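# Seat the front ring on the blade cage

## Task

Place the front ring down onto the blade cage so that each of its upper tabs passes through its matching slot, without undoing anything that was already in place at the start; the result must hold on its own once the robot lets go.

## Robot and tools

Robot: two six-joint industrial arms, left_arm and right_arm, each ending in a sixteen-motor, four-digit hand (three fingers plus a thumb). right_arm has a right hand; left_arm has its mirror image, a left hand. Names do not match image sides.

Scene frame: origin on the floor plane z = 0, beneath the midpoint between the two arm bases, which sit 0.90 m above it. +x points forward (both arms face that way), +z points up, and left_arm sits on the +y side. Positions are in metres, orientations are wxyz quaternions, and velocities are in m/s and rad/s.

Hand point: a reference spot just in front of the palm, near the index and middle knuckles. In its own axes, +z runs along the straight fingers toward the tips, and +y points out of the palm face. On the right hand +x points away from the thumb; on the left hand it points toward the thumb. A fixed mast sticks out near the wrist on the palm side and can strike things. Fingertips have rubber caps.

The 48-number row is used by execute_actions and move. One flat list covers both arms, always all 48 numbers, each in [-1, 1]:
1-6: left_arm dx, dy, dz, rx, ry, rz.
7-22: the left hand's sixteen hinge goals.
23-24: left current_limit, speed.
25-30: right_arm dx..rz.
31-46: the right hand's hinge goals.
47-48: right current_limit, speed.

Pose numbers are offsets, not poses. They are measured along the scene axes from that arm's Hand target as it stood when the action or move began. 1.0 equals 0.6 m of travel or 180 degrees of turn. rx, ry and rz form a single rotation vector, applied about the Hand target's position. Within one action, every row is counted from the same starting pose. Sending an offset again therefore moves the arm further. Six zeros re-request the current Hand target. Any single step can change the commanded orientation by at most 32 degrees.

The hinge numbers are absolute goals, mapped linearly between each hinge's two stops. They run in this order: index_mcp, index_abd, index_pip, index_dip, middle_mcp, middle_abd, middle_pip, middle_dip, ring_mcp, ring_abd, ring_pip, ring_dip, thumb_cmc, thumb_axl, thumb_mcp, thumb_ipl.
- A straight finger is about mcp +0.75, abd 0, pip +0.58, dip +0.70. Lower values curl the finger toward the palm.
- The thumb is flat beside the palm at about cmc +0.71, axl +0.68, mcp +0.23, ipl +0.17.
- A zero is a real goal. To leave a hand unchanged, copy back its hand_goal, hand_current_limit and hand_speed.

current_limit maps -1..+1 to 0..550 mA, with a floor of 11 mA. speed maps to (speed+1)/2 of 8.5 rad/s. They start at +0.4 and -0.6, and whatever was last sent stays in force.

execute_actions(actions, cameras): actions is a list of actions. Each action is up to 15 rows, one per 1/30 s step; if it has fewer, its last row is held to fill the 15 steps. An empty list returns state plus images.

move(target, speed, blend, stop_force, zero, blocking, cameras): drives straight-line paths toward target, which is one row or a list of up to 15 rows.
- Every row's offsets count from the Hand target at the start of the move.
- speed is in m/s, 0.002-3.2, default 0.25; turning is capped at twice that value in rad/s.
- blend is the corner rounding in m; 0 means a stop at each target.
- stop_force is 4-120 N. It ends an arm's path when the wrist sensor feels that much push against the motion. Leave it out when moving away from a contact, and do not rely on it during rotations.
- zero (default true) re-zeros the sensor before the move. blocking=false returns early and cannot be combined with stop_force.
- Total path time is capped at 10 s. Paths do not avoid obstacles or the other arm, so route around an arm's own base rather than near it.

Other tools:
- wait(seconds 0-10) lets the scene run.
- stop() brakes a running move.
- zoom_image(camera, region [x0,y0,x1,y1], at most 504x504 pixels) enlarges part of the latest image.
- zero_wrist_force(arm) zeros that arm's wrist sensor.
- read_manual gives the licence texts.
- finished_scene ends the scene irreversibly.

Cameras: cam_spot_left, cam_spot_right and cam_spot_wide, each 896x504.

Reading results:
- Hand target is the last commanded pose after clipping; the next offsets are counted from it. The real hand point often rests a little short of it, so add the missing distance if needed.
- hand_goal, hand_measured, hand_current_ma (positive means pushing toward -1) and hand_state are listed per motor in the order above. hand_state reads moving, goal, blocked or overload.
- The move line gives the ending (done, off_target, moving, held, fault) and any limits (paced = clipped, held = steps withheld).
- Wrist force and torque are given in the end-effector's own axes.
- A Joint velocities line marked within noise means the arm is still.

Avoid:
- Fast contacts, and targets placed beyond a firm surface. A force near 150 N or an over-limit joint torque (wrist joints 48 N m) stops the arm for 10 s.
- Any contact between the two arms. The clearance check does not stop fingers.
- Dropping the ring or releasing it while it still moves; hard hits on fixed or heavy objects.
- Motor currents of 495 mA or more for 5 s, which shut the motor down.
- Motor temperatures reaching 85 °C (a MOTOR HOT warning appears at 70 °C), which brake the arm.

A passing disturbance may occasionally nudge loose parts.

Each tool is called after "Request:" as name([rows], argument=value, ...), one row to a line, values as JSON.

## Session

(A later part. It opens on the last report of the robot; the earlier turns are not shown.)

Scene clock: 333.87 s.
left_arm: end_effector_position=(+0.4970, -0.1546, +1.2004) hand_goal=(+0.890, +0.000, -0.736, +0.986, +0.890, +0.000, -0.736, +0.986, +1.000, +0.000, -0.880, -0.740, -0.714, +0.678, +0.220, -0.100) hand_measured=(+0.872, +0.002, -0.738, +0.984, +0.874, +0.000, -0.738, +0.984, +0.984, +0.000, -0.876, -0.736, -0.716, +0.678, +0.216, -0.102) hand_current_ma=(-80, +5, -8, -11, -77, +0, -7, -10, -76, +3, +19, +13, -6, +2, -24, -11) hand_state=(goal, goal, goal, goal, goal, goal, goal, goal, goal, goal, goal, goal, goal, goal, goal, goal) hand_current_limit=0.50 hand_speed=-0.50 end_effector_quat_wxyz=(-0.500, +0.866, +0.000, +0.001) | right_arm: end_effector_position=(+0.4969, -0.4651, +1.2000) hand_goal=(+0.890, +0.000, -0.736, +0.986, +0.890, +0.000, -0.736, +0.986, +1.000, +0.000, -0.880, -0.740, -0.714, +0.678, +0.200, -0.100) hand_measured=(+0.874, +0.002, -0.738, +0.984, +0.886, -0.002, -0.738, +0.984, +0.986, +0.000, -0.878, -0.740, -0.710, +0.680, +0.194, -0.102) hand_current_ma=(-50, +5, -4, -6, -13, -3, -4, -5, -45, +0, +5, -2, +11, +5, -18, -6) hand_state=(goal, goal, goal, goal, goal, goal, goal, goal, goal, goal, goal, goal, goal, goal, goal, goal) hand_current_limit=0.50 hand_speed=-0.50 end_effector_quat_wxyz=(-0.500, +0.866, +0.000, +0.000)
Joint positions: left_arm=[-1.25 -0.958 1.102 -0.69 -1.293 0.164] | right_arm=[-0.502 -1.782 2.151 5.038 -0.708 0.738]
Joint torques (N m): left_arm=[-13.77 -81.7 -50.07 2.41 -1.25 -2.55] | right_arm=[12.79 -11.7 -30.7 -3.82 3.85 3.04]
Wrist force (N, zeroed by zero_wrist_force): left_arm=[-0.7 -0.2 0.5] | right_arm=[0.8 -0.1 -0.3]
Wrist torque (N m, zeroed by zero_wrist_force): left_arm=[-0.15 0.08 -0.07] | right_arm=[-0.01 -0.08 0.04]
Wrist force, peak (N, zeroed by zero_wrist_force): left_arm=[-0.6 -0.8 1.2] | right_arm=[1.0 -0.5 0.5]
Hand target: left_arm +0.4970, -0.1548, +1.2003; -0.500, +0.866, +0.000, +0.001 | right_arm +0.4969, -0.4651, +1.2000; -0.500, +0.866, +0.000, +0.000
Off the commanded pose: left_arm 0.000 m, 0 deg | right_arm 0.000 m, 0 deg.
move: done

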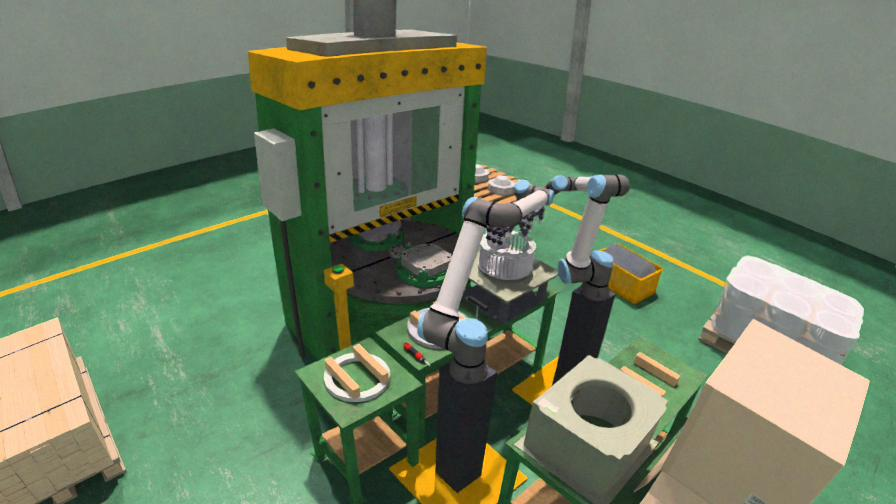

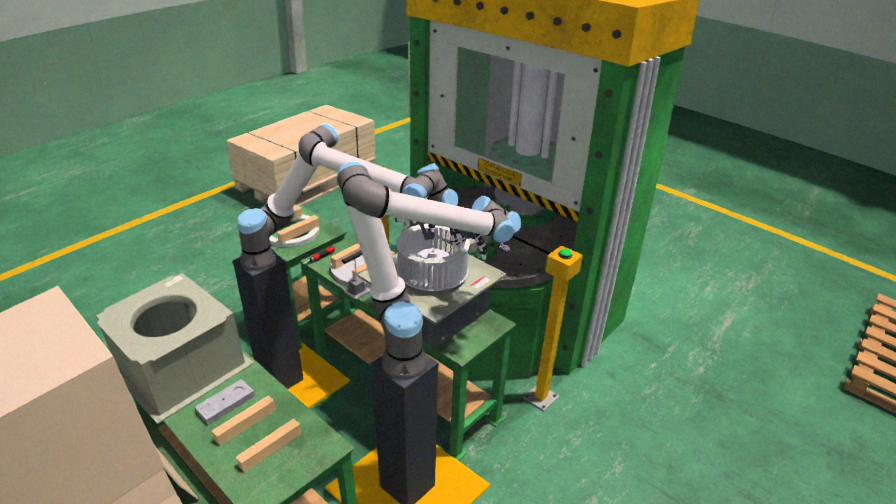

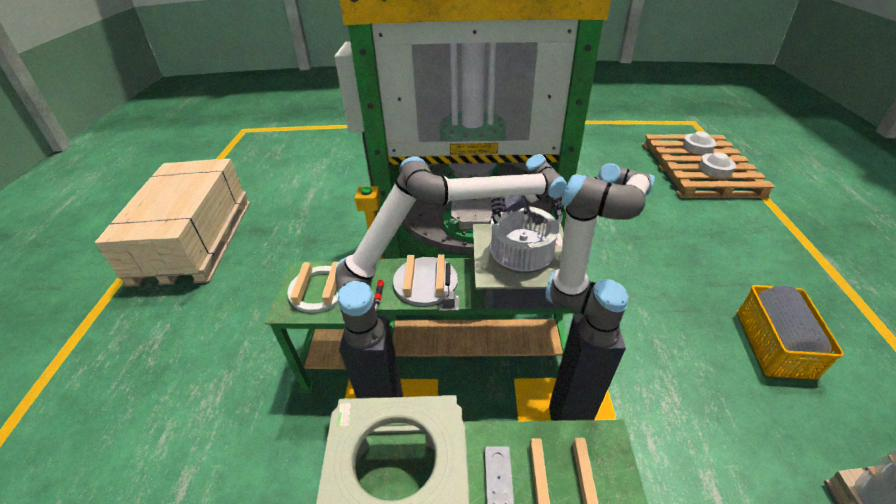

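Request:
move(target=[0,0,-0.035,0,0,0,0.89,0,-0.737,0.986,0.89,0,-0.737,0.986,1.0,0,-0.88,-0.74,-0.714,0.678,0.22,-0.1,0.5,-0.5,0,0,-0.035,0,0,0,0.89,0,-0.737,0.986,0.89,0,-0.737,0.986,1.0,0,-0.88,-0.74,-0.714,0.678,0.2,-0.1,0.5,-0.5], speed=0.04, stop_force=5)

Request:
zero_wrist_force(arm="left_arm")

Request:
zero_wrist_force(arm="right_arm")

Request:
move(target=[0,0,-0.05,0,0,0,0.89,0,-0.737,0.986,0.89,0,-0.737,0.986,1.0,0,-0.88,-0.74,-0.714,0.678,0.22,-0.1,0.5,-0.5,0,0,-0.05,0,0,0,0.89,0,-0.737,0.986,0.89,0,-0.737,0.986,1.0,0,-0.88,-0.74,-0.714,0.678,0.2,-0.1,0.5,-0.5], speed=0.008, stop_force=4, cameras=["all"])

Request:
zoom_image(camera="cam_spot_wide", region=[474, 176, 574, 276])

Request:
zoom_image(camera="cam_spot_right", region=[375, 190, 495, 310])

Request:
zoom_image(camera="cam_spot_left", region=[460, 200, 560, 300])

Scene clock: 336.23 s.
left_arm: end_effector_position=(+0.4970, -0.1548, +1.1793) hand_goal=(+0.890, +0.000, -0.736, +0.986, +0.890, +0.000, -0.736, +0.986, +1.000, +0.000, -0.880, -0.740, -0.714, +0.678, +0.220, -0.100) hand_measured=(+0.872, +0.002, -0.738, +0.984, +0.874, +0.000, -0.738, +0.984, +0.984, +0.000, -0.876, -0.736, -0.716, +0.678, +0.216, -0.102) hand_current_ma=(-80, +5, -8, -11, -77, +0, -7, -10, -76, +3, +19, +13, -6, +2, -24, -11) hand_state=(goal, goal, goal, goal, goal, goal, goal, goal, goal, goal, goal, goal, goal, goal, goal, goal) hand_current_limit=0.50 hand_speed=-0.50 end_effector_quat_wxyz=(-0.500, +0.866, +0.000, +0.001) | right_arm: end_effector_position=(+0.4969, -0.4651, +1.1790) hand_goal=(+0.890, +0.000, -0.736, +0.986, +0.890, +0.000, -0.736, +0.986, +1.000, +0.000, -0.880, -0.740, -0.714, +0.678, +0.200, -0.100) hand_measured=(+0.874, +0.002, -0.738, +0.984, +0.886, -0.002, -0.738, +0.984, +0.986, +0.000, -0.878, -0.740, -0.710, +0.680, +0.194, -0.102) hand_current_ma=(-50, +5, -4, -6, -13, -3, -4, -5, -45, +0, +5, -2, +11, +5, -18, -6) hand_state=(goal, goal, goal, goal, goal, goal, goal, goal, goal, goal, goal, goal, goal, goal, goal, goal) hand_current_limit=0.50 hand_speed=-0.50 end_effector_quat_wxyz=(-0.500, +0.866, +0.000, +0.000)
Joint positions: left_arm=[-1.251 -0.951 1.129 -0.724 -1.293 0.164] | right_arm=[-0.502 -1.766 2.179 4.994 -0.708 0.738]
Joint torques (N m): left_arm=[-16.62 -83.58 -32.94 -2.77 0.94 0.22] | right_arm=[-6.95 -13.26 -29.97 -4.01 1.21 3.08]
Wrist force (N, zeroed by zero_wrist_force): left_arm=[-0.3 -0.3 0.4] | right_arm=[0.7 -0.5 0.1]
Wrist torque (N m, zeroed by zero_wrist_force): left_arm=[-0.13 0.02 -0.04] | right_arm=[-0.08 -0.06 0.02]
Wrist force, peak (N, zeroed by zero_wrist_force): left_arm=[-1.0 -0.6 0.3] | right_arm=[1.1 -0.4 -0.2]
Hand target: left_arm +0.4970, -0.1548, +1.1793; -0.500, +0.866, +0.000, +0.001 | right_arm +0.4969, -0.4651, +1.1790; -0.500, +0.866, +0.000, +0.000
Off the commanded pose: left_arm 0.000 m, 0 deg | right_arm 0.000 m, 0 deg.
move: done

Wrist force sensor zeroed.

Wrist force sensor zeroed.

Scene clock: 339.53 s.
left_arm: end_effector_position=(+0.4970, -0.1548, +1.1646) hand_goal=(+0.890, +0.000, -0.736, +0.986, +0.890, +0.000, -0.736, +0.986, +1.000, +0.000, -0.880, -0.740, -0.714, +0.678, +0.220, -0.100) hand_measured=(+0.880, +0.002, -0.744, +0.984, +0.880, +0.000, -0.744, +0.984, +0.984, +0.000, -0.876, -0.736, -0.716, +0.678, +0.216, -0.102) hand_current_ma=(-50, +5, -38, -11, -44, +0, -38, -11, -76, +3, +19, +13, -6, +2, -24, -11) hand_state=(goal, goal, goal, goal, goal, goal, goal, goal, goal, goal, goal, goal, goal, goal, goal, goal) hand_current_limit=0.50 hand_speed=-0.50 end_effector_quat_wxyz=(-0.500, +0.866, +0.000, +0.001) | right_arm: end_effector_position=(+0.4969, -0.4651, +1.1656) hand_goal=(+0.890, +0.000, -0.736, +0.986, +0.890, +0.000, -0.736, +0.986, +1.000, +0.000, -0.880, -0.740, -0.714, +0.678, +0.200, -0.100) hand_measured=(+0.884, +0.002, -0.748, +0.982, +0.888, -0.002, -0.742, +0.984, +0.986, +0.000, -0.878, -0.740, -0.710, +0.680, +0.194, -0.102) hand_current_ma=(-16, +5, -37, -9, -4, -3, -15, -5, -45, +0, +5, -2, +11, +5, -18, -6) hand_state=(goal, goal, goal, goal, goal, goal, goal, goal, goal, goal, goal, goal, goal, goal, goal, goal) hand_current_limit=0.50 hand_speed=-0.50 end_effector_quat_wxyz=(-0.500, +0.866, +0.000, +0.000)
Joint positions: left_arm=[-1.251 -0.946 1.147 -0.747 -1.293 0.164] | right_arm=[-0.502 -1.755 2.196 4.966 -0.708 0.738]
Joint torques (N m): left_arm=[-12.26 -105.96 -49.6 2.72 1.01 0.51] | right_arm=[-9.2 -36.7 -49.65 -0.23 0.75 -1.51]
Wrist force (N, zeroed by zero_wrist_force): left_arm=[0.1 -0.3 -0.8] | right_arm=[0.0 -0.9 -0.8]
Wrist torque (N m, zeroed by zero_wrist_force): left_arm=[0.03 -0.01 0.00] | right_arm=[0.04 -0.03 -0.01]
Wrist force, peak (N, zeroed by zero_wrist_force): left_arm=[-0.3 -3.4 -2.7] | right_arm=[-0.5 -4.1 -3.6]
Hand target: left_arm +0.4970, -0.1548, +1.1646; -0.500, +0.866, +0.000, +0.001 (not the last commanded pose) | right_arm +0.4969, -0.4651, +1.1656; -0.500, +0.866, +0.000, +0.000 (not the last commanded pose)
Off the commanded pose: left_arm 0.015 m, 0 deg | right_arm 0.017 m, 0 deg.
move: contact (left_arm, right_arm)

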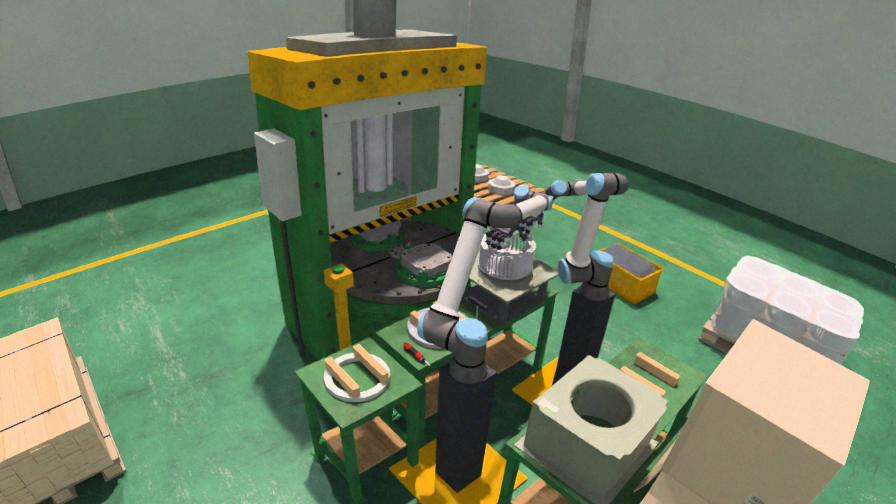

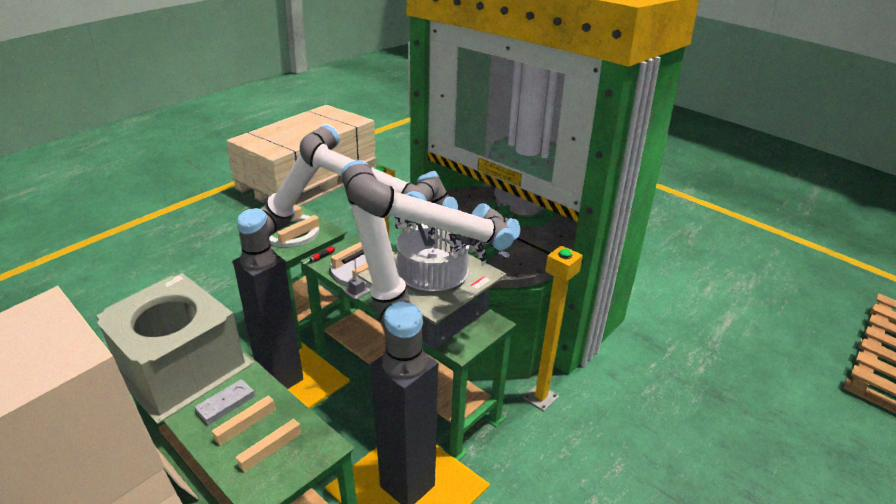

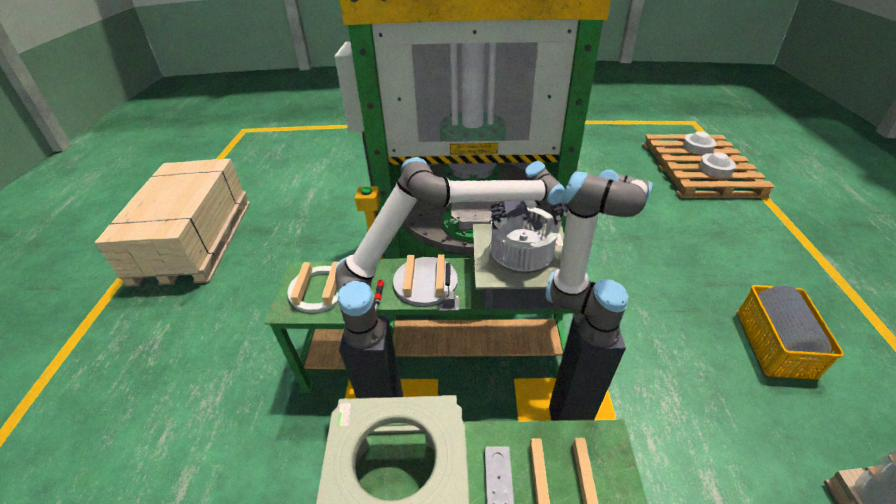

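Scaled by 5.040.

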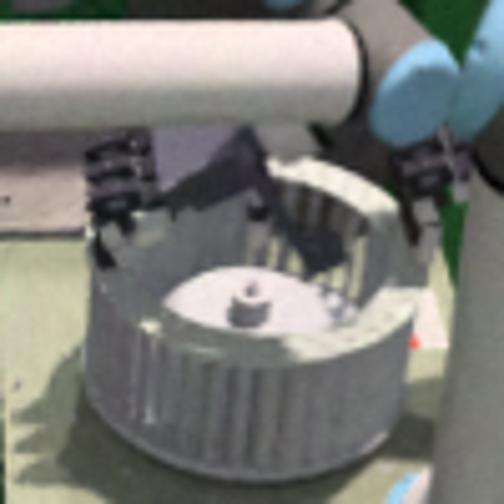

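Scaled by 4.200.

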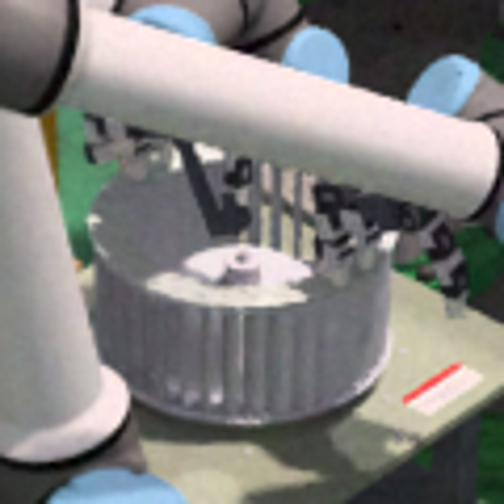

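Scaled by 5.040.

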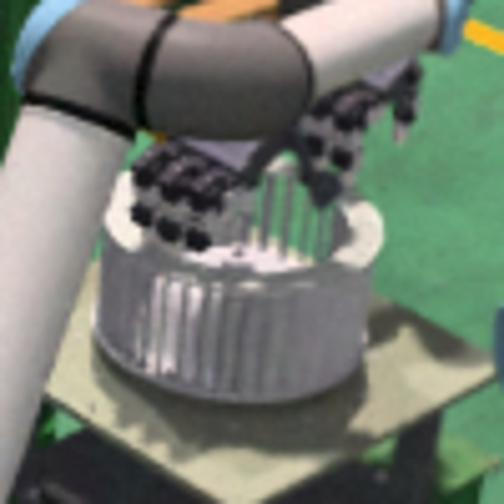

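Request:
move(target=[0,0,-0.005,0,0,0,0.89,0,-0.737,0.986,0.89,0,-0.737,0.986,1.0,0,-0.88,-0.74,-0.714,0.678,0.22,-0.1,0.5,-0.5,0,0,-0.005,0,0,0,0.89,0,-0.737,0.986,0.89,0,-0.737,0.986,1.0,0,-0.88,-0.74,-0.714,0.678,0.2,-0.1,0.5,-0.5], speed=0.01)

Request:
move(target=[0.005,0,0,0,0,0,0.89,0,-0.737,0.986,0.89,0,-0.737,0.986,1.0,0,-0.88,-0.74,-0.714,0.678,0.22,-0.1,0.5,-0.5,-0.005,0,0,0,0,0,0.89,0,-0.737,0.986,0.89,0,-0.737,0.986,1.0,0,-0.88,-0.74,-0.714,0.678,0.2,-0.1,0.5,-0.5], speed=0.01)

Scene clock: 340.73 s.
left_arm: end_effector_position=(+0.4970, -0.1548, +1.1618) hand_goal=(+0.890, +0.000, -0.736, +0.986, +0.890, +0.000, -0.736, +0.986, +1.000, +0.000, -0.880, -0.740, -0.714, +0.678, +0.220, -0.100) hand_measured=(+0.908, +0.002, -0.778, +0.974, +0.910, +0.000, -0.776, +0.974, +0.984, +0.000, -0.876, -0.736, -0.716, +0.678, +0.216, -0.102) hand_current_ma=(+91, +5, -192, -49, +96, +0, -185, -56, -76, +3, +19, +13, -6, +2, -24, -11) hand_state=(goal, goal, blocked, goal, goal, goal, blocked, goal, goal, goal, goal, goal, goal, goal, goal, goal) hand_current_limit=0.50 hand_speed=-0.50 end_effector_quat_wxyz=(-0.500, +0.866, +0.000, +0.001) | right_arm: end_effector_position=(+0.4969, -0.4651, +1.1627) hand_goal=(+0.890, +0.000, -0.736, +0.986, +0.890, +0.000, -0.736, +0.986, +1.000, +0.000, -0.880, -0.740, -0.714, +0.678, +0.200, -0.100) hand_measured=(+0.914, +0.004, -0.780, +0.972, +0.918, +0.000, -0.774, +0.976, +0.986, +0.000, -0.878, -0.740, -0.710, +0.680, +0.194, -0.102) hand_current_ma=(+86, +6, -159, -41, +105, +0, -137, -31, -45, +0, +5, -2, +11, +5, -18, -6) hand_state=(blocked, goal, blocked, goal, blocked, goal, blocked, goal, goal, goal, goal, goal, goal, goal, goal, goal) hand_current_limit=0.50 hand_speed=-0.50 end_effector_quat_wxyz=(-0.500, +0.866, +0.000, +0.000)
Joint positions: left_arm=[-1.251 -0.945 1.15 -0.751 -1.293 0.164] | right_arm=[-0.502 -1.752 2.199 4.96 -0.708 0.738]
Joint torques (N m): left_arm=[-10.06 -69.03 -26.09 -4.54 1 0.39] | right_arm=[-9.46 -6.26 -19.93 -5.01 0.26 -1.67]
Wrist force (N, zeroed by zero_wrist_force): left_arm=[0.0 -13.6 -10.4] | right_arm=[-2.0 -15.7 -12.3]
Wrist torque (N m, zeroed by zero_wrist_force): left_arm=[0.92 0.00 0.01] | right_arm=[1.11 -0.07 -0.06]
Wrist force, peak (N, zeroed by zero_wrist_force): left_arm=[-0.1 -14.0 -10.8] | right_arm=[-1.8 -16.0 -12.4]
Hand target: left_arm +0.4970, -0.1548, +1.1616; -0.500, +0.866, +0.000, +0.001 | right_arm +0.4969, -0.4651, +1.1626; -0.500, +0.866, +0.000, +0.000
Off the commanded pose: left_arm 0.000 m, 0 deg | right_arm 0.000 m, 0 deg.
move: done

Scene clock: 341.43 s.
left_arm: end_effector_position=(+0.4998, -0.1548, +1.1616) hand_goal=(+0.890, +0.000, -0.736, +0.986, +0.890, +0.000, -0.736, +0.986, +1.000, +0.000, -0.880, -0.740, -0.714, +0.678, +0.220, -0.100) hand_measured=(+0.912, -0.004, -0.782, +0.972, +0.916, -0.004, -0.780, +0.972, +0.984, +0.000, -0.876, -0.736, -0.716, +0.678, +0.216, -0.102) hand_current_ma=(+106, -15, -210, -59, +120, -16, -199, -61, -76, +3, +19, +13, -6, +2, -24, -11) hand_state=(blocked, goal, blocked, goal, blocked, goal, blocked, goal, goal, goal, goal, goal, goal, goal, goal, goal) hand_current_limit=0.50 hand_speed=-0.50 end_effector_quat_wxyz=(-0.500, +0.866, +0.000, +0.001) | right_arm: end_effector_position=(+0.4941, -0.4651, +1.1625) hand_goal=(+0.890, +0.000, -0.736, +0.986, +0.890, +0.000, -0.736, +0.986, +1.000, +0.000, -0.880, -0.740, -0.714, +0.678, +0.200, -0.100) hand_measured=(+0.918, +0.002, -0.782, +0.972, +0.920, -0.002, -0.778, +0.974, +0.986, +0.000, -0.878, -0.740, -0.710, +0.680, +0.194, -0.102) hand_current_ma=(+101, +2, -166, -44, +110, -5, -146, -35, -45, +0, +5, -2, +11, +5, -18, -6) hand_state=(blocked, goal, blocked, goal, blocked, goal, blocked, goal, goal, goal, goal, goal, goal, goal, goal, goal) hand_current_limit=0.50 hand_speed=-0.50 end_effector_quat_wxyz=(-0.500, +0.866, +0.000, +0.000)
Joint positions: left_arm=[-1.248 -0.943 1.147 -0.75 -1.291 0.166] | right_arm=[-0.504 -1.757 2.203 4.963 -0.71 0.735]
Joint torques (N m): left_arm=[13.86 -71.72 -44.23 0.29 2.1 2.15] | right_arm=[-14.96 -31.64 -21.11 -0.09 -3.3 -2.58]
Wrist force (N, zeroed by zero_wrist_force): left_arm=[-3.2 -12.7 -9.2] | right_arm=[0.3 -15.0 -11.1]
Wrist torque (N m, zeroed by zero_wrist_force): left_arm=[0.82 -0.14 -0.13] | right_arm=[1.01 0.03 0.31]
Wrist force, peak (N, zeroed by zero_wrist_force): left_arm=[-1.5 -15.2 -11.4] | right_arm=[-1.5 -16.4 -12.9]
Hand target: left_arm +0.5000, -0.1548, +1.1616; -0.500, +0.866, +0.000, +0.001 | right_arm +0.4939, -0.4651, +1.1626; -0.500, +0.866, +0.000, +0.000
Off the commanded pose: left_arm 0.000 m, 0 deg | right_arm 0.000 m, 0 deg.
move: done

Request:
move(target=[0,0,0.003,0,0,0,0.89,0,-0.737,0.986,0.89,0,-0.737,0.986,1.0,0,-0.88,-0.74,-0.714,0.678,0.22,-0.1,0.5,-0.5,0,0,0.0033,0,0,0,0.89,0,-0.737,0.986,0.89,0,-0.737,0.986,1.0,0,-0.88,-0.74,-0.714,0.678,0.2,-0.1,0.5,-0.5], speed=0.01)

Request:
move(target=[0.005,0,0,0,0,0,0.89,0,-0.737,0.986,0.89,0,-0.737,0.986,1.0,0,-0.88,-0.74,-0.714,0.678,0.22,-0.1,0.5,-0.5,-0.005,0,0,0,0,0,0.89,0,-0.737,0.986,0.89,0,-0.737,0.986,1.0,0,-0.88,-0.74,-0.714,0.678,0.2,-0.1,0.5,-0.5], speed=0.01, cameras=["all"])

Request:
zoom_image(camera="cam_spot_wide", region=[474, 176, 574, 276])

Request:
zoom_image(camera="cam_spot_right", region=[390, 225, 480, 295])

Scene clock: 342.63 s.
left_arm: end_effector_position=(+0.5000, -0.1548, +1.1634) hand_goal=(+0.890, +0.000, -0.736, +0.986, +0.890, +0.000, -0.736, +0.986, +1.000, +0.000, -0.880, -0.740, -0.714, +0.678, +0.220, -0.100) hand_measured=(+0.894, -0.004, -0.764, +0.976, +0.898, -0.006, -0.758, +0.976, +0.984, +0.000, -0.876, -0.736, -0.716, +0.678, +0.216, -0.102) hand_current_ma=(+18, -18, -120, -45, +33, -19, -100, -40, -76, +3, +19, +13, -6, +2, -24, -11) hand_state=(goal, goal, blocked, goal, goal, goal, blocked, goal, goal, goal, goal, goal, goal, goal, goal, goal) hand_current_limit=0.50 hand_speed=-0.50 end_effector_quat_wxyz=(-0.500, +0.866, +0.000, +0.001) | right_arm: end_effector_position=(+0.4939, -0.4651, +1.1645) hand_goal=(+0.890, +0.000, -0.736, +0.986, +0.890, +0.000, -0.736, +0.986, +1.000, +0.000, -0.880, -0.740, -0.714, +0.678, +0.200, -0.100) hand_measured=(+0.900, +0.002, -0.760, +0.976, +0.902, -0.002, -0.758, +0.978, +0.986, +0.000, -0.878, -0.740, -0.710, +0.680, +0.194, -0.102) hand_current_ma=(+26, +2, -74, -26, +34, -5, -67, -22, -45, +0, +5, -2, +11, +5, -18, -6) hand_state=(goal, goal, blocked, goal, goal, goal, blocked, goal, goal, goal, goal, goal, goal, goal, goal, goal) hand_current_limit=0.50 hand_speed=-0.50 end_effector_quat_wxyz=(-0.500, +0.866, +0.000, +0.000)
Joint positions: left_arm=[-1.248 -0.943 1.144 -0.747 -1.291 0.166] | right_arm=[-0.505 -1.759 2.201 4.968 -0.71 0.735]
Joint torques (N m): left_arm=[14.84 -108.41 -47.32 1.22 1.34 2.65] | right_arm=[-14.03 -34.62 -46.34 -0.34 -0.19 -2.67]
Wrist force (N, zeroed by zero_wrist_force): left_arm=[-1.7 -3.7 -2.7] | right_arm=[0.2 -4.4 -3.0]
Wrist torque (N m, zeroed by zero_wrist_force): left_arm=[0.24 -0.02 -0.16] | right_arm=[0.22 0.02 0.31]
Wrist force, peak (N, zeroed by zero_wrist_force): left_arm=[-3.3 -12.8 -9.5] | right_arm=[-0.2 -14.9 -11.0]
Hand target: left_arm +0.5000, -0.1548, +1.1634; -0.500, +0.866, +0.000, +0.001 | right_arm +0.4939, -0.4651, +1.1645; -0.500, +0.866, +0.000, +0.000
Off the commanded pose: left_arm 0.000 m, 0 deg | right_arm 0.000 m, 0 deg.
move: done

Scene clock: 343.33 s.
left_arm: end_effector_position=(+0.5028, -0.1548, +1.1635) hand_goal=(+0.890, +0.000, -0.736, +0.986, +0.890, +0.000, -0.736, +0.986, +1.000, +0.000, -0.880, -0.740, -0.714, +0.678, +0.220, -0.100) hand_measured=(+0.890, -0.004, -0.760, +0.976, +0.894, -0.006, -0.754, +0.980, +0.984, +0.000, -0.876, -0.736, -0.716, +0.678, +0.216, -0.102) hand_current_ma=(-1, -18, -104, -41, +22, -19, -80, -25, -76, +3, +19, +13, -6, +2, -24, -11) hand_state=(goal, goal, blocked, goal, goal, goal, goal, goal, goal, goal, goal, goal, goal, goal, goal, goal) hand_current_limit=0.50 hand_speed=-0.50 end_effector_quat_wxyz=(-0.500, +0.866, +0.000, +0.001) | right_arm: end_effector_position=(+0.4912, -0.4651, +1.1645) hand_goal=(+0.890, +0.000, -0.736, +0.986, +0.890, +0.000, -0.736, +0.986, +1.000, +0.000, -0.880, -0.740, -0.714, +0.678, +0.200, -0.100) hand_measured=(+0.896, +0.000, -0.754, +0.980, +0.898, -0.002, -0.752, +0.980, +0.986, +0.000, -0.878, -0.740, -0.710, +0.680, +0.194, -0.102) hand_current_ma=(+19, +1, -55, -13, +20, -5, -52, -16, -45, +0, +5, -2, +11, +5, -18, -6) hand_state=(goal, goal, goal, goal, goal, goal, goal, goal, goal, goal, goal, goal, goal, goal, goal, goal) hand_current_limit=0.50 hand_speed=-0.50 end_effector_quat_wxyz=(-0.500, +0.866, +0.000, +0.000) end_effector_velocity=(-0.002, +0.001, +0.000) end_effector_angular_velocity=(+0.002, +0.001, +0.000)
Joint positions: left_arm=[-1.245 -0.941 1.14 -0.746 -1.288 0.167] | right_arm=[-0.507 -1.765 2.205 4.972 -0.711 0.732]
Joint velocities: left_arm=[within noise] | right_arm=[-0.001 -0.004 0.002 0.005 0 -0.002]
Joint torques (N m): left_arm=[17.5 -79.9 -46.5 1.64 2.07 2.32] | right_arm=[-15.87 -33.37 -24.59 -0.55 -1.59 -2.29]
Wrist force (N, zeroed by zero_wrist_force): left_arm=[-3.5 -5.1 -4.0] | right_arm=[-0.2 -5.9 -4.2]
Wrist torque (N m, zeroed by zero_wrist_force): left_arm=[0.32 -0.06 -0.21] | right_arm=[0.30 0.05 0.28]
Wrist force, peak (N, zeroed by zero_wrist_force): left_arm=[-3.5 -5.1 -4.0] | right_arm=[-0.2 -5.9 -4.2]
Hand target: left_arm +0.5030, -0.1548, +1.1634; -0.500, +0.866, +0.000, +0.001 | right_arm +0.4909, -0.4651, +1.1645; -0.500, +0.866, +0.000, +0.000
Off the commanded pose: left_arm 0.000 m, 0 deg | right_arm 0.000 m, 0 deg.
move: done

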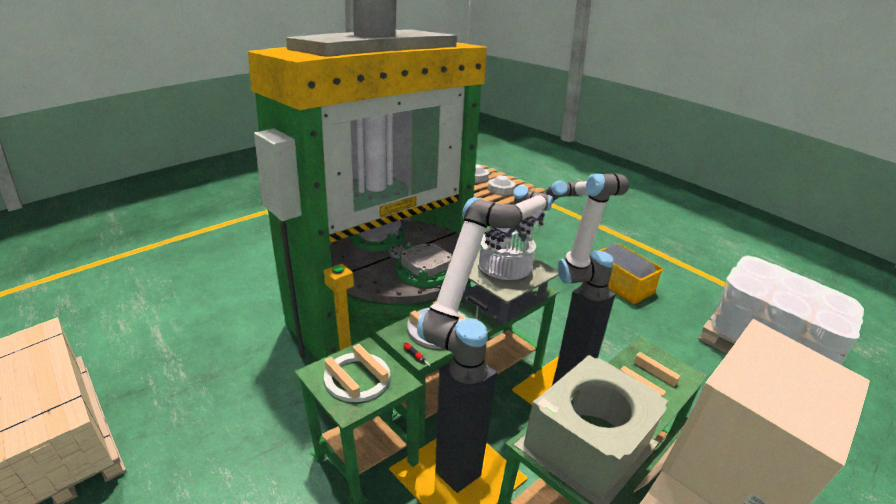

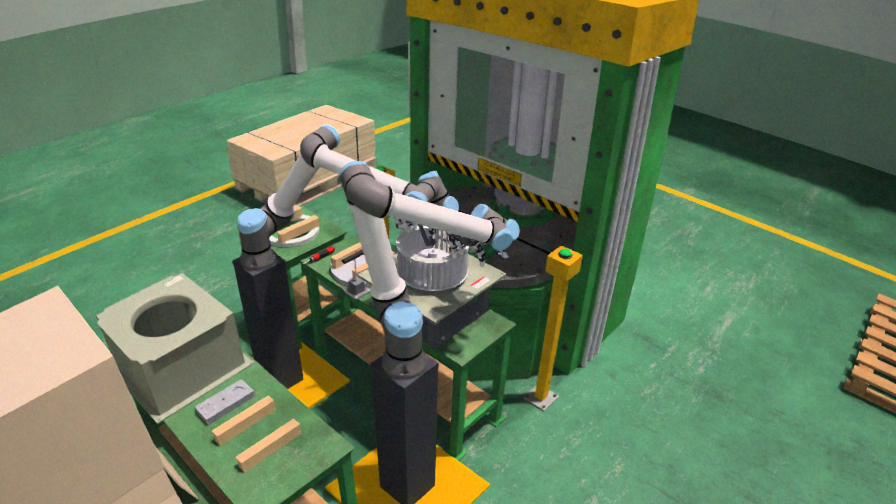

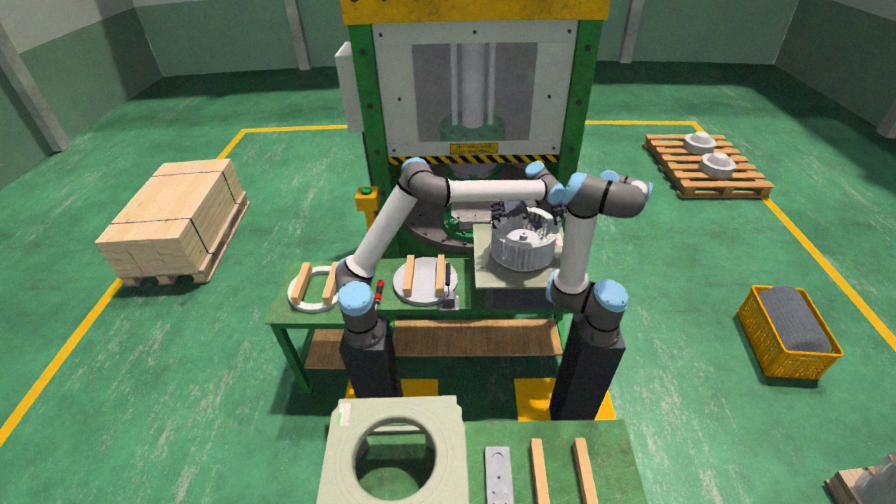

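Scaled by 5.040.

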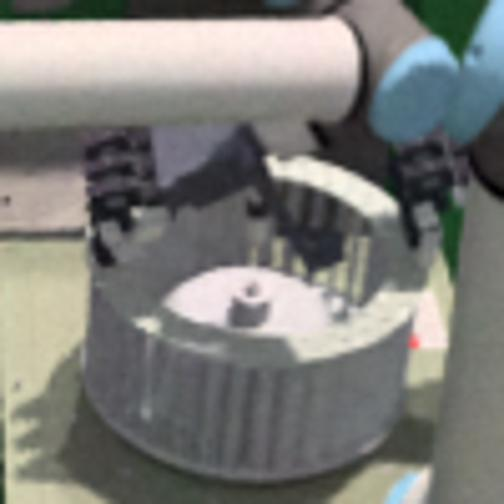

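Scaled by 5.600.

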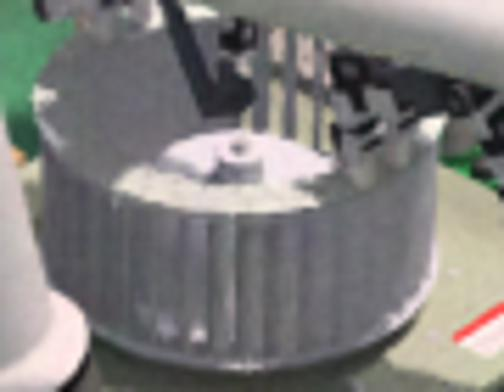

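Request:
move(target=[0.0067,0,0,0,0,0,0.89,0,-0.737,0.986,0.89,0,-0.737,0.986,1.0,0,-0.88,-0.74,-0.714,0.678,0.22,-0.1,0.5,-0.5,-0.0067,0,0,0,0,0,0.89,0,-0.737,0.986,0.89,0,-0.737,0.986,1.0,0,-0.88,-0.74,-0.714,0.678,0.2,-0.1,0.5,-0.5], speed=0.01)

Request:
move(target=[0.0067,0,0,0,0,0,0.89,0,-0.737,0.986,0.89,0,-0.737,0.986,1.0,0,-0.88,-0.74,-0.714,0.678,0.22,-0.1,0.5,-0.5,-0.0067,0,0,0,0,0,0.89,0,-0.737,0.986,0.89,0,-0.737,0.986,1.0,0,-0.88,-0.74,-0.714,0.678,0.2,-0.1,0.5,-0.5], speed=0.01)

Scene clock: 345.67 s.
left_arm: end_effector_position=(+0.5068, -0.1548, +1.1634) hand_goal=(+0.890, +0.000, -0.736, +0.986, +0.890, +0.000, -0.736, +0.986, +1.000, +0.000, -0.880, -0.740, -0.714, +0.678, +0.220, -0.100) hand_measured=(+0.888, -0.008, -0.764, +0.976, +0.896, -0.006, -0.752, +0.982, +0.984, +0.000, -0.876, -0.736, -0.716, +0.678, +0.216, -0.102) hand_current_ma=(-8, -32, -123, -41, +27, -24, -72, -20, -76, +3, +19, +13, -6, +2, -24, -11) hand_state=(goal, goal, blocked, goal, goal, goal, goal, goal, goal, goal, goal, goal, goal, goal, goal, goal) hand_current_limit=0.50 hand_speed=-0.50 end_effector_quat_wxyz=(-0.500, +0.866, +0.000, +0.001) | right_arm: end_effector_position=(+0.4871, -0.4651, +1.1645) hand_goal=(+0.890, +0.000, -0.736, +0.986, +0.890, +0.000, -0.736, +0.986, +1.000, +0.000, -0.880, -0.740, -0.714, +0.678, +0.200, -0.100) hand_measured=(+0.898, +0.000, -0.750, +0.984, +0.896, -0.002, -0.754, +0.980, +0.986, +0.000, -0.878, -0.740, -0.710, +0.680, +0.194, -0.102) hand_current_ma=(+25, +1, -40, -6, +18, -4, -59, -16, -45, +0, +5, -2, +11, +5, -18, -6) hand_state=(goal, goal, goal, goal, goal, goal, goal, goal, goal, goal, goal, goal, goal, goal, goal, goal) hand_current_limit=0.50 hand_speed=-0.50 end_effector_quat_wxyz=(-0.500, +0.866, +0.000, +0.000) end_effector_velocity=(-0.003, +0.000, +0.000) end_effector_angular_velocity=(+0.001, +0.002, +0.001)
Joint positions: left_arm=[-1.241 -0.938 1.135 -0.745 -1.285 0.169] | right_arm=[-0.511 -1.772 2.21 4.978 -0.714 0.727]
Joint velocities: left_arm=[within noise] | right_arm=[-0.002 -0.004 0.003 0.005 -0.002 -0.002]
Joint torques (N m): left_arm=[13.3 -76.36 -46.46 0.97 2.54 2.88] | right_arm=[-16.11 -32.88 -26.88 -0.3 -1.53 -2.8]
Wrist force (N, zeroed by zero_wrist_force): left_arm=[-4.3 -5.1 -3.8] | right_arm=[-1.1 -5.6 -4.0]
Wrist torque (N m, zeroed by zero_wrist_force): left_arm=[0.34 -0.14 -0.21] | right_arm=[0.33 -0.01 0.29]
Wrist force, peak (N, zeroed by zero_wrist_force): left_arm=[-4.6 -5.2 -4.2] | right_arm=[-0.9 -5.9 -4.4]
Hand target: left_arm +0.5071, -0.1548, +1.1634; -0.500, +0.866, +0.000, +0.001 | right_arm +0.4869, -0.4651, +1.1645; -0.500, +0.866, +0.000, +0.000
Off the commanded pose: left_arm 0.000 m, 0 deg | right_arm 0.000 m, 0 deg.
move: done

Scene clock: 346.40 s.
left_arm: end_effector_position=(+0.5108, -0.1548, +1.1634) hand_goal=(+0.890, +0.000, -0.736, +0.986, +0.890, +0.000, -0.736, +0.986, +1.000, +0.000, -0.880, -0.740, -0.714, +0.678, +0.220, -0.100) hand_measured=(+0.886, -0.010, -0.766, +0.976, +0.898, -0.006, -0.750, +0.982, +0.984, +0.000, -0.876, -0.736, -0.716, +0.678, +0.216, -0.102) hand_current_ma=(-17, -35, -140, -46, +31, -25, -62, -15, -76, +3, +19, +13, -6, +2, -24, -11) hand_state=(goal, goal, blocked, goal, goal, goal, goal, goal, goal, goal, goal, goal, goal, goal, goal, goal) hand_current_limit=0.50 hand_speed=-0.50 end_effector_quat_wxyz=(-0.500, +0.866, +0.000, +0.001) | right_arm: end_effector_position=(+0.4831, -0.4651, +1.1645) hand_goal=(+0.890, +0.000, -0.736, +0.986, +0.890, +0.000, -0.736, +0.986, +1.000, +0.000, -0.880, -0.740, -0.714, +0.678, +0.200, -0.100) hand_measured=(+0.900, +0.000, -0.744, +0.984, +0.896, -0.002, -0.756, +0.980, +0.986, +0.000, -0.878, -0.740, -0.710, +0.680, +0.194, -0.102) hand_current_ma=(+33, +1, -19, -2, +17, -3, -60, -16, -45, +0, +5, -2, +11, +5, -18, -6) hand_state=(goal, goal, goal, goal, goal, goal, goal, goal, goal, goal, goal, goal, goal, goal, goal, goal) hand_current_limit=0.50 hand_speed=-0.50 end_effector_quat_wxyz=(-0.500, +0.866, +0.000, +0.000)
Joint positions: left_arm=[-1.237 -0.934 1.129 -0.743 -1.282 0.172] | right_arm=[-0.515 -1.78 2.215 4.984 -0.717 0.722]
Joint torques (N m): left_arm=[12.49 -75.31 -47.45 0.6 2.55 2.62] | right_arm=[-15.86 -28.5 -26.17 -0.73 -1.71 -2.72]
Wrist force (N, zeroed by zero_wrist_force): left_arm=[-4.3 -5.4 -4.4] | right_arm=[-1.4 -5.9 -4.0]
Wrist torque (N m, zeroed by zero_wrist_force): left_arm=[0.35 -0.15 -0.21] | right_arm=[0.30 0.04 0.25]
Wrist force, peak (N, zeroed by zero_wrist_force): left_arm=[-4.5 -5.4 -4.6] | right_arm=[-1.1 -5.9 -4.2]
Hand target: left_arm +0.5111, -0.1548, +1.1634; -0.500, +0.866, +0.000, +0.001 | right_arm +0.4829, -0.4651, +1.1645; -0.500, +0.866, +0.000, +0.000
Off the commanded pose: left_arm 0.000 m, 0 deg | right_arm 0.000 m, 0 deg.
move: done

Request:
move(target=[0.0067,-0.001,0,0,0,0,0.89,0,-0.737,0.986,0.89,0,-0.737,0.986,1.0,0,-0.88,-0.74,-0.714,0.678,0.22,-0.1,0.5,-0.5,-0.0067,0.001,0,0,0,0,0.89,0,-0.737,0.986,0.89,0,-0.737,0.986,1.0,0,-0.88,-0.74,-0.714,0.678,0.2,-0.1,0.5,-0.5], speed=0.01)

Request:
move(target=[0.0067,-0.0015,0,0,0,0,0.89,0,-0.737,0.986,0.89,0,-0.737,0.986,1.0,0,-0.88,-0.74,-0.714,0.678,0.22,-0.1,0.5,-0.5,-0.0067,0.0015,0,0,0,0,0.89,0,-0.737,0.986,0.89,0,-0.737,0.986,1.0,0,-0.88,-0.74,-0.714,0.678,0.2,-0.1,0.5,-0.5], speed=0.01)

Request:
move(target=[0.0067,-0.0015,0,0,0,0,0.89,0,-0.737,0.986,0.89,0,-0.737,0.986,1.0,0,-0.88,-0.74,-0.714,0.678,0.22,-0.1,0.5,-0.5,-0.0067,0.0015,0,0,0,0,0.89,0,-0.737,0.986,0.89,0,-0.737,0.986,1.0,0,-0.88,-0.74,-0.714,0.678,0.2,-0.1,0.5,-0.5], speed=0.01, cameras=["all"])

Request:
zoom_image(camera="cam_spot_wide", region=[474, 176, 574, 276])

Request:
zoom_image(camera="cam_spot_right", region=[390, 225, 480, 295])

Scene clock: 347.90 s.
left_arm: end_effector_position=(+0.5149, -0.1554, +1.1634) hand_goal=(+0.890, +0.000, -0.736, +0.986, +0.890, +0.000, -0.736, +0.986, +1.000, +0.000, -0.880, -0.740, -0.714, +0.678, +0.220, -0.100) hand_measured=(+0.886, -0.010, -0.768, +0.974, +0.898, -0.006, -0.746, +0.984, +0.984, +0.000, -0.876, -0.736, -0.716, +0.678, +0.216, -0.102) hand_current_ma=(-20, -41, -145, -48, +41, -25, -40, -7, -76, +3, +19, +13, -6, +2, -24, -11) hand_state=(goal, goal, blocked, goal, goal, goal, goal, goal, goal, goal, goal, goal, goal, goal, goal, goal) hand_current_limit=0.50 hand_speed=-0.50 end_effector_quat_wxyz=(-0.500, +0.866, +0.000, +0.001) | right_arm: end_effector_position=(+0.4791, -0.4645, +1.1645) hand_goal=(+0.890, +0.000, -0.736, +0.986, +0.890, +0.000, -0.736, +0.986, +1.000, +0.000, -0.880, -0.740, -0.714, +0.678, +0.200, -0.100) hand_measured=(+0.902, +0.000, -0.740, +0.986, +0.894, +0.000, -0.758, +0.980, +0.986, +0.000, -0.878, -0.740, -0.710, +0.680, +0.194, -0.102) hand_current_ma=(+37, +1, -8, +0, +12, -1, -69, -18, -45, +0, +5, -2, +11, +5, -18, -6) hand_state=(goal, goal, goal, goal, goal, goal, blocked, goal, goal, goal, goal, goal, goal, goal, goal, goal) hand_current_limit=0.50 hand_speed=-0.50 end_effector_quat_wxyz=(-0.500, +0.866, +0.000, +0.000) end_effector_velocity=(-0.002, +0.000, +0.000) end_effector_angular_velocity=(+0.000, +0.000, +0.000)
Joint positions: left_arm=[-1.234 -0.93 1.122 -0.741 -1.279 0.174] | right_arm=[-0.518 -1.787 2.22 4.989 -0.719 0.719]
Joint velocities: left_arm=[within noise] | right_arm=[-0.001 -0.005 0.003 0.003 -0.001 -0.002]
Joint torques (N m): left_arm=[17.99 -76.37 -46.72 1.48 2.61 2.58] | right_arm=[-17.63 -29.2 -26.71 -0.69 -1.73 -2.78]
Wrist force (N, zeroed by zero_wrist_force): left_arm=[-4.2 -5.4 -4.0] | right_arm=[-0.9 -5.7 -4.1]
Wrist torque (N m, zeroed by zero_wrist_force): left_arm=[0.31 -0.12 -0.21] | right_arm=[0.35 0.06 0.27]
Wrist force, peak (N, zeroed by zero_wrist_force): left_arm=[-5.1 -5.5 -4.3] | right_arm=[-1.0 -6.0 -4.2]
Hand target: left_arm +0.5151, -0.1554, +1.1634; -0.500, +0.866, +0.000, +0.001 | right_arm +0.4789, -0.4645, +1.1645; -0.500, +0.866, +0.000, +0.000
Off the commanded pose: left_arm 0.000 m, 0 deg | right_arm 0.000 m, 0 deg.
move: done

Scene clock: 348.63 s.
left_arm: end_effector_position=(+0.5189, -0.1562, +1.1634) hand_goal=(+0.890, +0.000, -0.736, +0.986, +0.890, +0.000, -0.736, +0.986, +1.000, +0.000, -0.880, -0.740, -0.714, +0.678, +0.220, -0.100) hand_measured=(+0.886, -0.012, -0.768, +0.974, +0.902, -0.006, -0.740, +0.986, +0.984, +0.000, -0.876, -0.736, -0.716, +0.678, +0.216, -0.102) hand_current_ma=(-20, -44, -147, -49, +52, -25, -13, -1, -76, +3, +19, +13, -6, +2, -24, -11) hand_state=(goal, goal, blocked, goal, goal, goal, goal, goal, goal, goal, goal, goal, goal, goal, goal, goal) hand_current_limit=0.50 hand_speed=-0.50 end_effector_quat_wxyz=(-0.500, +0.866, +0.000, +0.001) end_effector_velocity=(+0.003, +0.000, +0.000) end_effector_angular_velocity=(+0.000, +0.000, +0.002) | right_arm: end_effector_position=(+0.4751, -0.4637, +1.1645) hand_goal=(+0.890, +0.000, -0.736, +0.986, +0.890, +0.000, -0.736, +0.986, +1.000, +0.000, -0.880, -0.740, -0.714, +0.678, +0.200, -0.100) hand_measured=(+0.902, +0.000, -0.738, +0.986, +0.892, +0.000, -0.760, +0.978, +0.986, +0.000, -0.878, -0.740, -0.710, +0.680, +0.194, -0.102) hand_current_ma=(+39, +1, -2, +2, +6, +1, -81, -23, -45, +0, +5, -2, +11, +5, -18, -6) hand_state=(goal, goal, goal, goal, goal, goal, blocked, goal, goal, goal, goal, goal, goal, goal, goal, goal) hand_current_limit=0.50 hand_speed=-0.50 end_effector_quat_wxyz=(-0.500, +0.866, +0.000, +0.000) end_effector_velocity=(-0.002, +0.001, +0.000) end_effector_angular_velocity=(-0.001, +0.000, +0.000)
Joint positions: left_arm=[-1.23 -0.925 1.114 -0.738 -1.276 0.175] | right_arm=[-0.521 -1.795 2.226 4.994 -0.72 0.716]
Joint velocities: left_arm=[0.003 0.002 -0.005 0.003 0.001 0.001] | right_arm=[-0.001 -0.005 0.003 0.003 -0.001 -0.001]
Joint torques (N m): left_arm=[15.26 -75.63 -46.88 1.36 2.51 2.49] | right_arm=[-15.19 -32.7 -26.53 -0.93 -1.64 -2.7]
Wrist force (N, zeroed by zero_wrist_force): left_arm=[-4.4 -5.3 -3.8] | right_arm=[-0.9 -5.6 -3.8]
Wrist torque (N m, zeroed by zero_wrist_force): left_arm=[0.32 -0.09 -0.23] | right_arm=[0.36 0.06 0.27]
Wrist force, peak (N, zeroed by zero_wrist_force): left_arm=[-4.8 -5.6 -4.4] | right_arm=[-1.2 -6.1 -4.1]
Hand target: left_arm +0.5191, -0.1563, +1.1634; -0.500, +0.866, +0.000, +0.001 | right_arm +0.4748, -0.4636, +1.1645; -0.500, +0.866, +0.000, +0.000
Off the commanded pose: left_arm 0.000 m, 0 deg | right_arm 0.000 m, 0 deg.
move: done

Scene clock: 349.40 s.
left_arm: end_effector_position=(+0.5230, -0.1572, +1.1634) hand_goal=(+0.890, +0.000, -0.736, +0.986, +0.890, +0.000, -0.736, +0.986, +1.000, +0.000, -0.880, -0.740, -0.714, +0.678, +0.220, -0.100) hand_measured=(+0.886, -0.012, -0.770, +0.974, +0.904, -0.006, -0.734, +0.988, +0.984, +0.000, -0.876, -0.736, -0.716, +0.678, +0.216, -0.102) hand_current_ma=(-21, -48, -149, -50, +61, -25, +6, +8, -76, +3, +19, +13, -6, +2, -24, -11) hand_state=(goal, goal, blocked, goal, goal, goal, goal, goal, goal, goal, goal, goal, goal, goal, goal, goal) hand_current_limit=0.50 hand_speed=-0.50 end_effector_quat_wxyz=(-0.500, +0.866, +0.000, +0.001) | right_arm: end_effector_position=(+0.4710, -0.4628, +1.1645) hand_goal=(+0.890, +0.000, -0.736, +0.986, +0.890, +0.000, -0.736, +0.986, +1.000, +0.000, -0.880, -0.740, -0.714, +0.678, +0.200, -0.100) hand_measured=(+0.904, +0.000, -0.734, +0.988, +0.890, +0.002, -0.764, +0.976, +0.986, +0.000, -0.878, -0.740, -0.710, +0.680, +0.194, -0.102) hand_current_ma=(+42, +1, +2, +4, +1, +3, -93, -28, -45, +0, +5, -2, +11, +5, -18, -6) hand_state=(goal, goal, goal, goal, goal, goal, blocked, goal, goal, goal, goal, goal, goal, goal, goal, goal) hand_current_limit=0.50 hand_speed=-0.50 end_effector_quat_wxyz=(-0.500, +0.866, +0.000, +0.000)
Joint positions: left_arm=[-1.226 -0.92 1.106 -0.736 -1.273 0.177] | right_arm=[-0.524 -1.804 2.231 4.998 -0.722 0.713]
Joint torques (N m): left_arm=[17.57 -82.94 -46.51 0.91 2.19 2.52] | right_arm=[-14.19 -31.81 -27.2 -0.66 -2.08 -2.4]
Wrist force (N, zeroed by zero_wrist_force): left_arm=[-4.5 -5.2 -3.5] | right_arm=[-0.5 -5.9 -4.4]
Wrist torque (N m, zeroed by zero_wrist_force): left_arm=[0.31 -0.10 -0.25] | right_arm=[0.36 0.02 0.30]
Wrist force, peak (N, zeroed by zero_wrist_force): left_arm=[-4.5 -5.7 -4.0] | right_arm=[-1.0 -6.2 -4.5]
Hand target: left_arm +0.5231, -0.1572, +1.1634; -0.500, +0.866, +0.000, +0.001 | right_arm +0.4708, -0.4627, +1.1645; -0.500, +0.866, +0.000, +0.000
Off the commanded pose: left_arm 0.000 m, 0 deg | right_arm 0.000 m, 0 deg.
move: done

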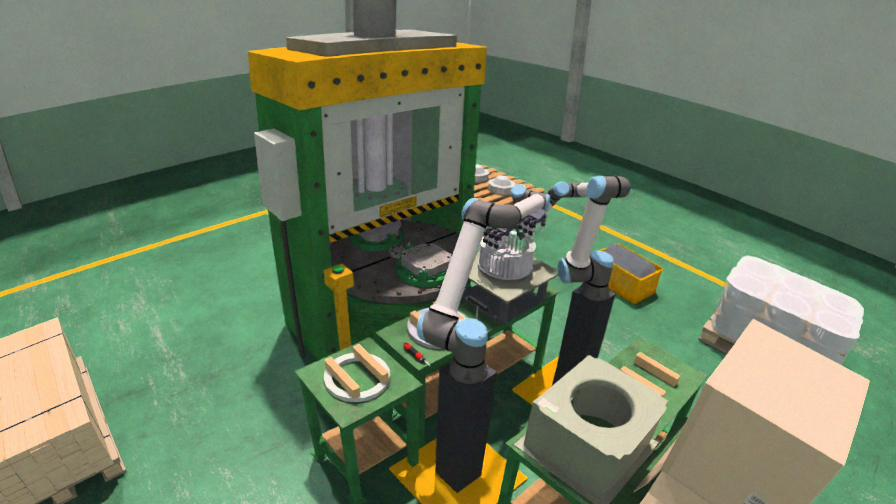

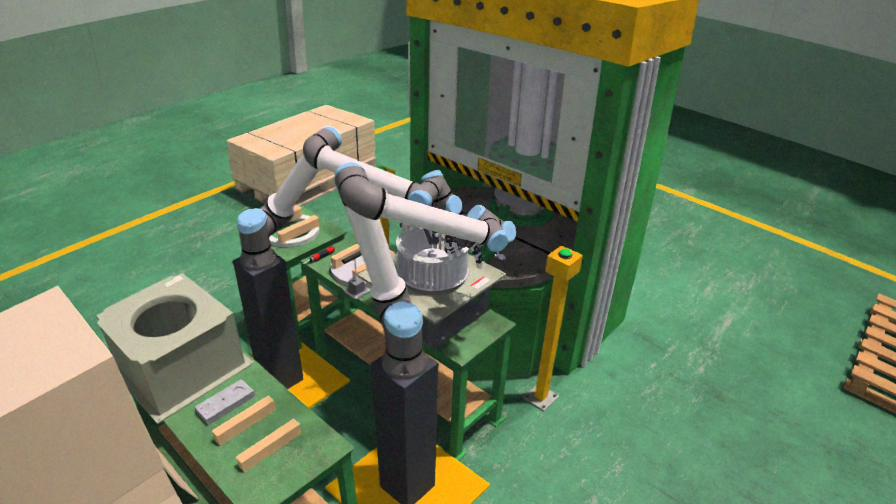

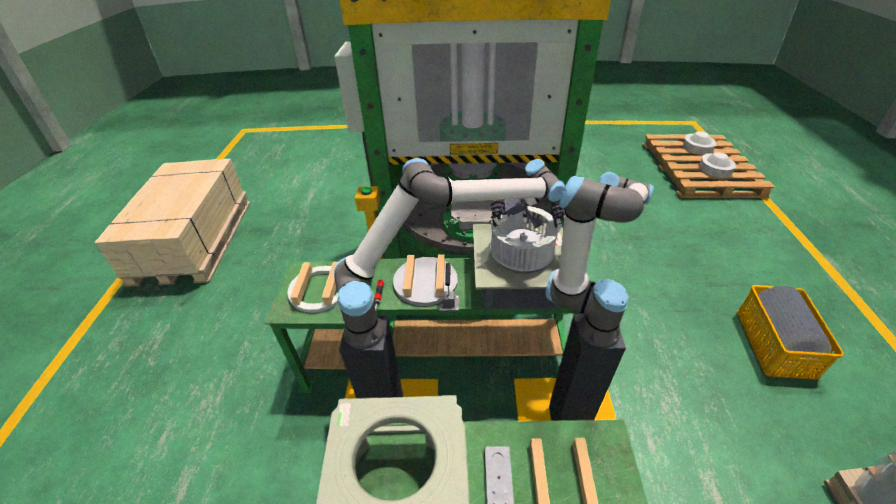

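Scaled by 5.040.

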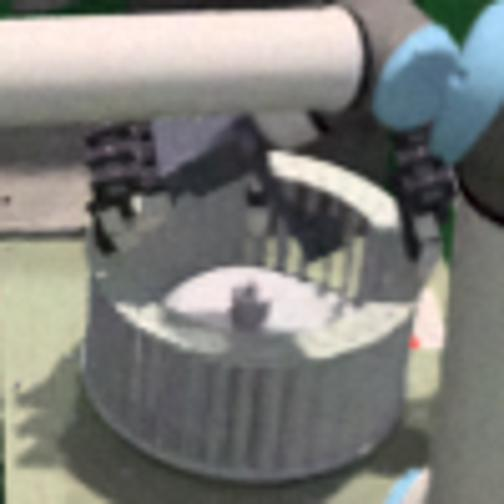

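Scaled by 5.600.

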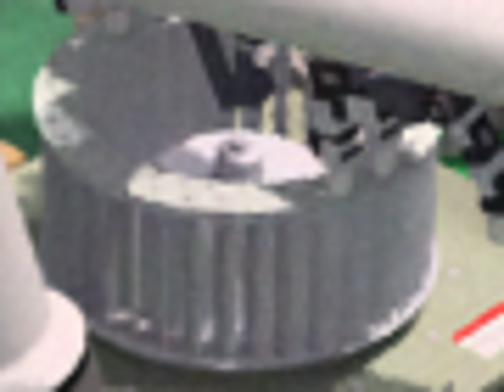

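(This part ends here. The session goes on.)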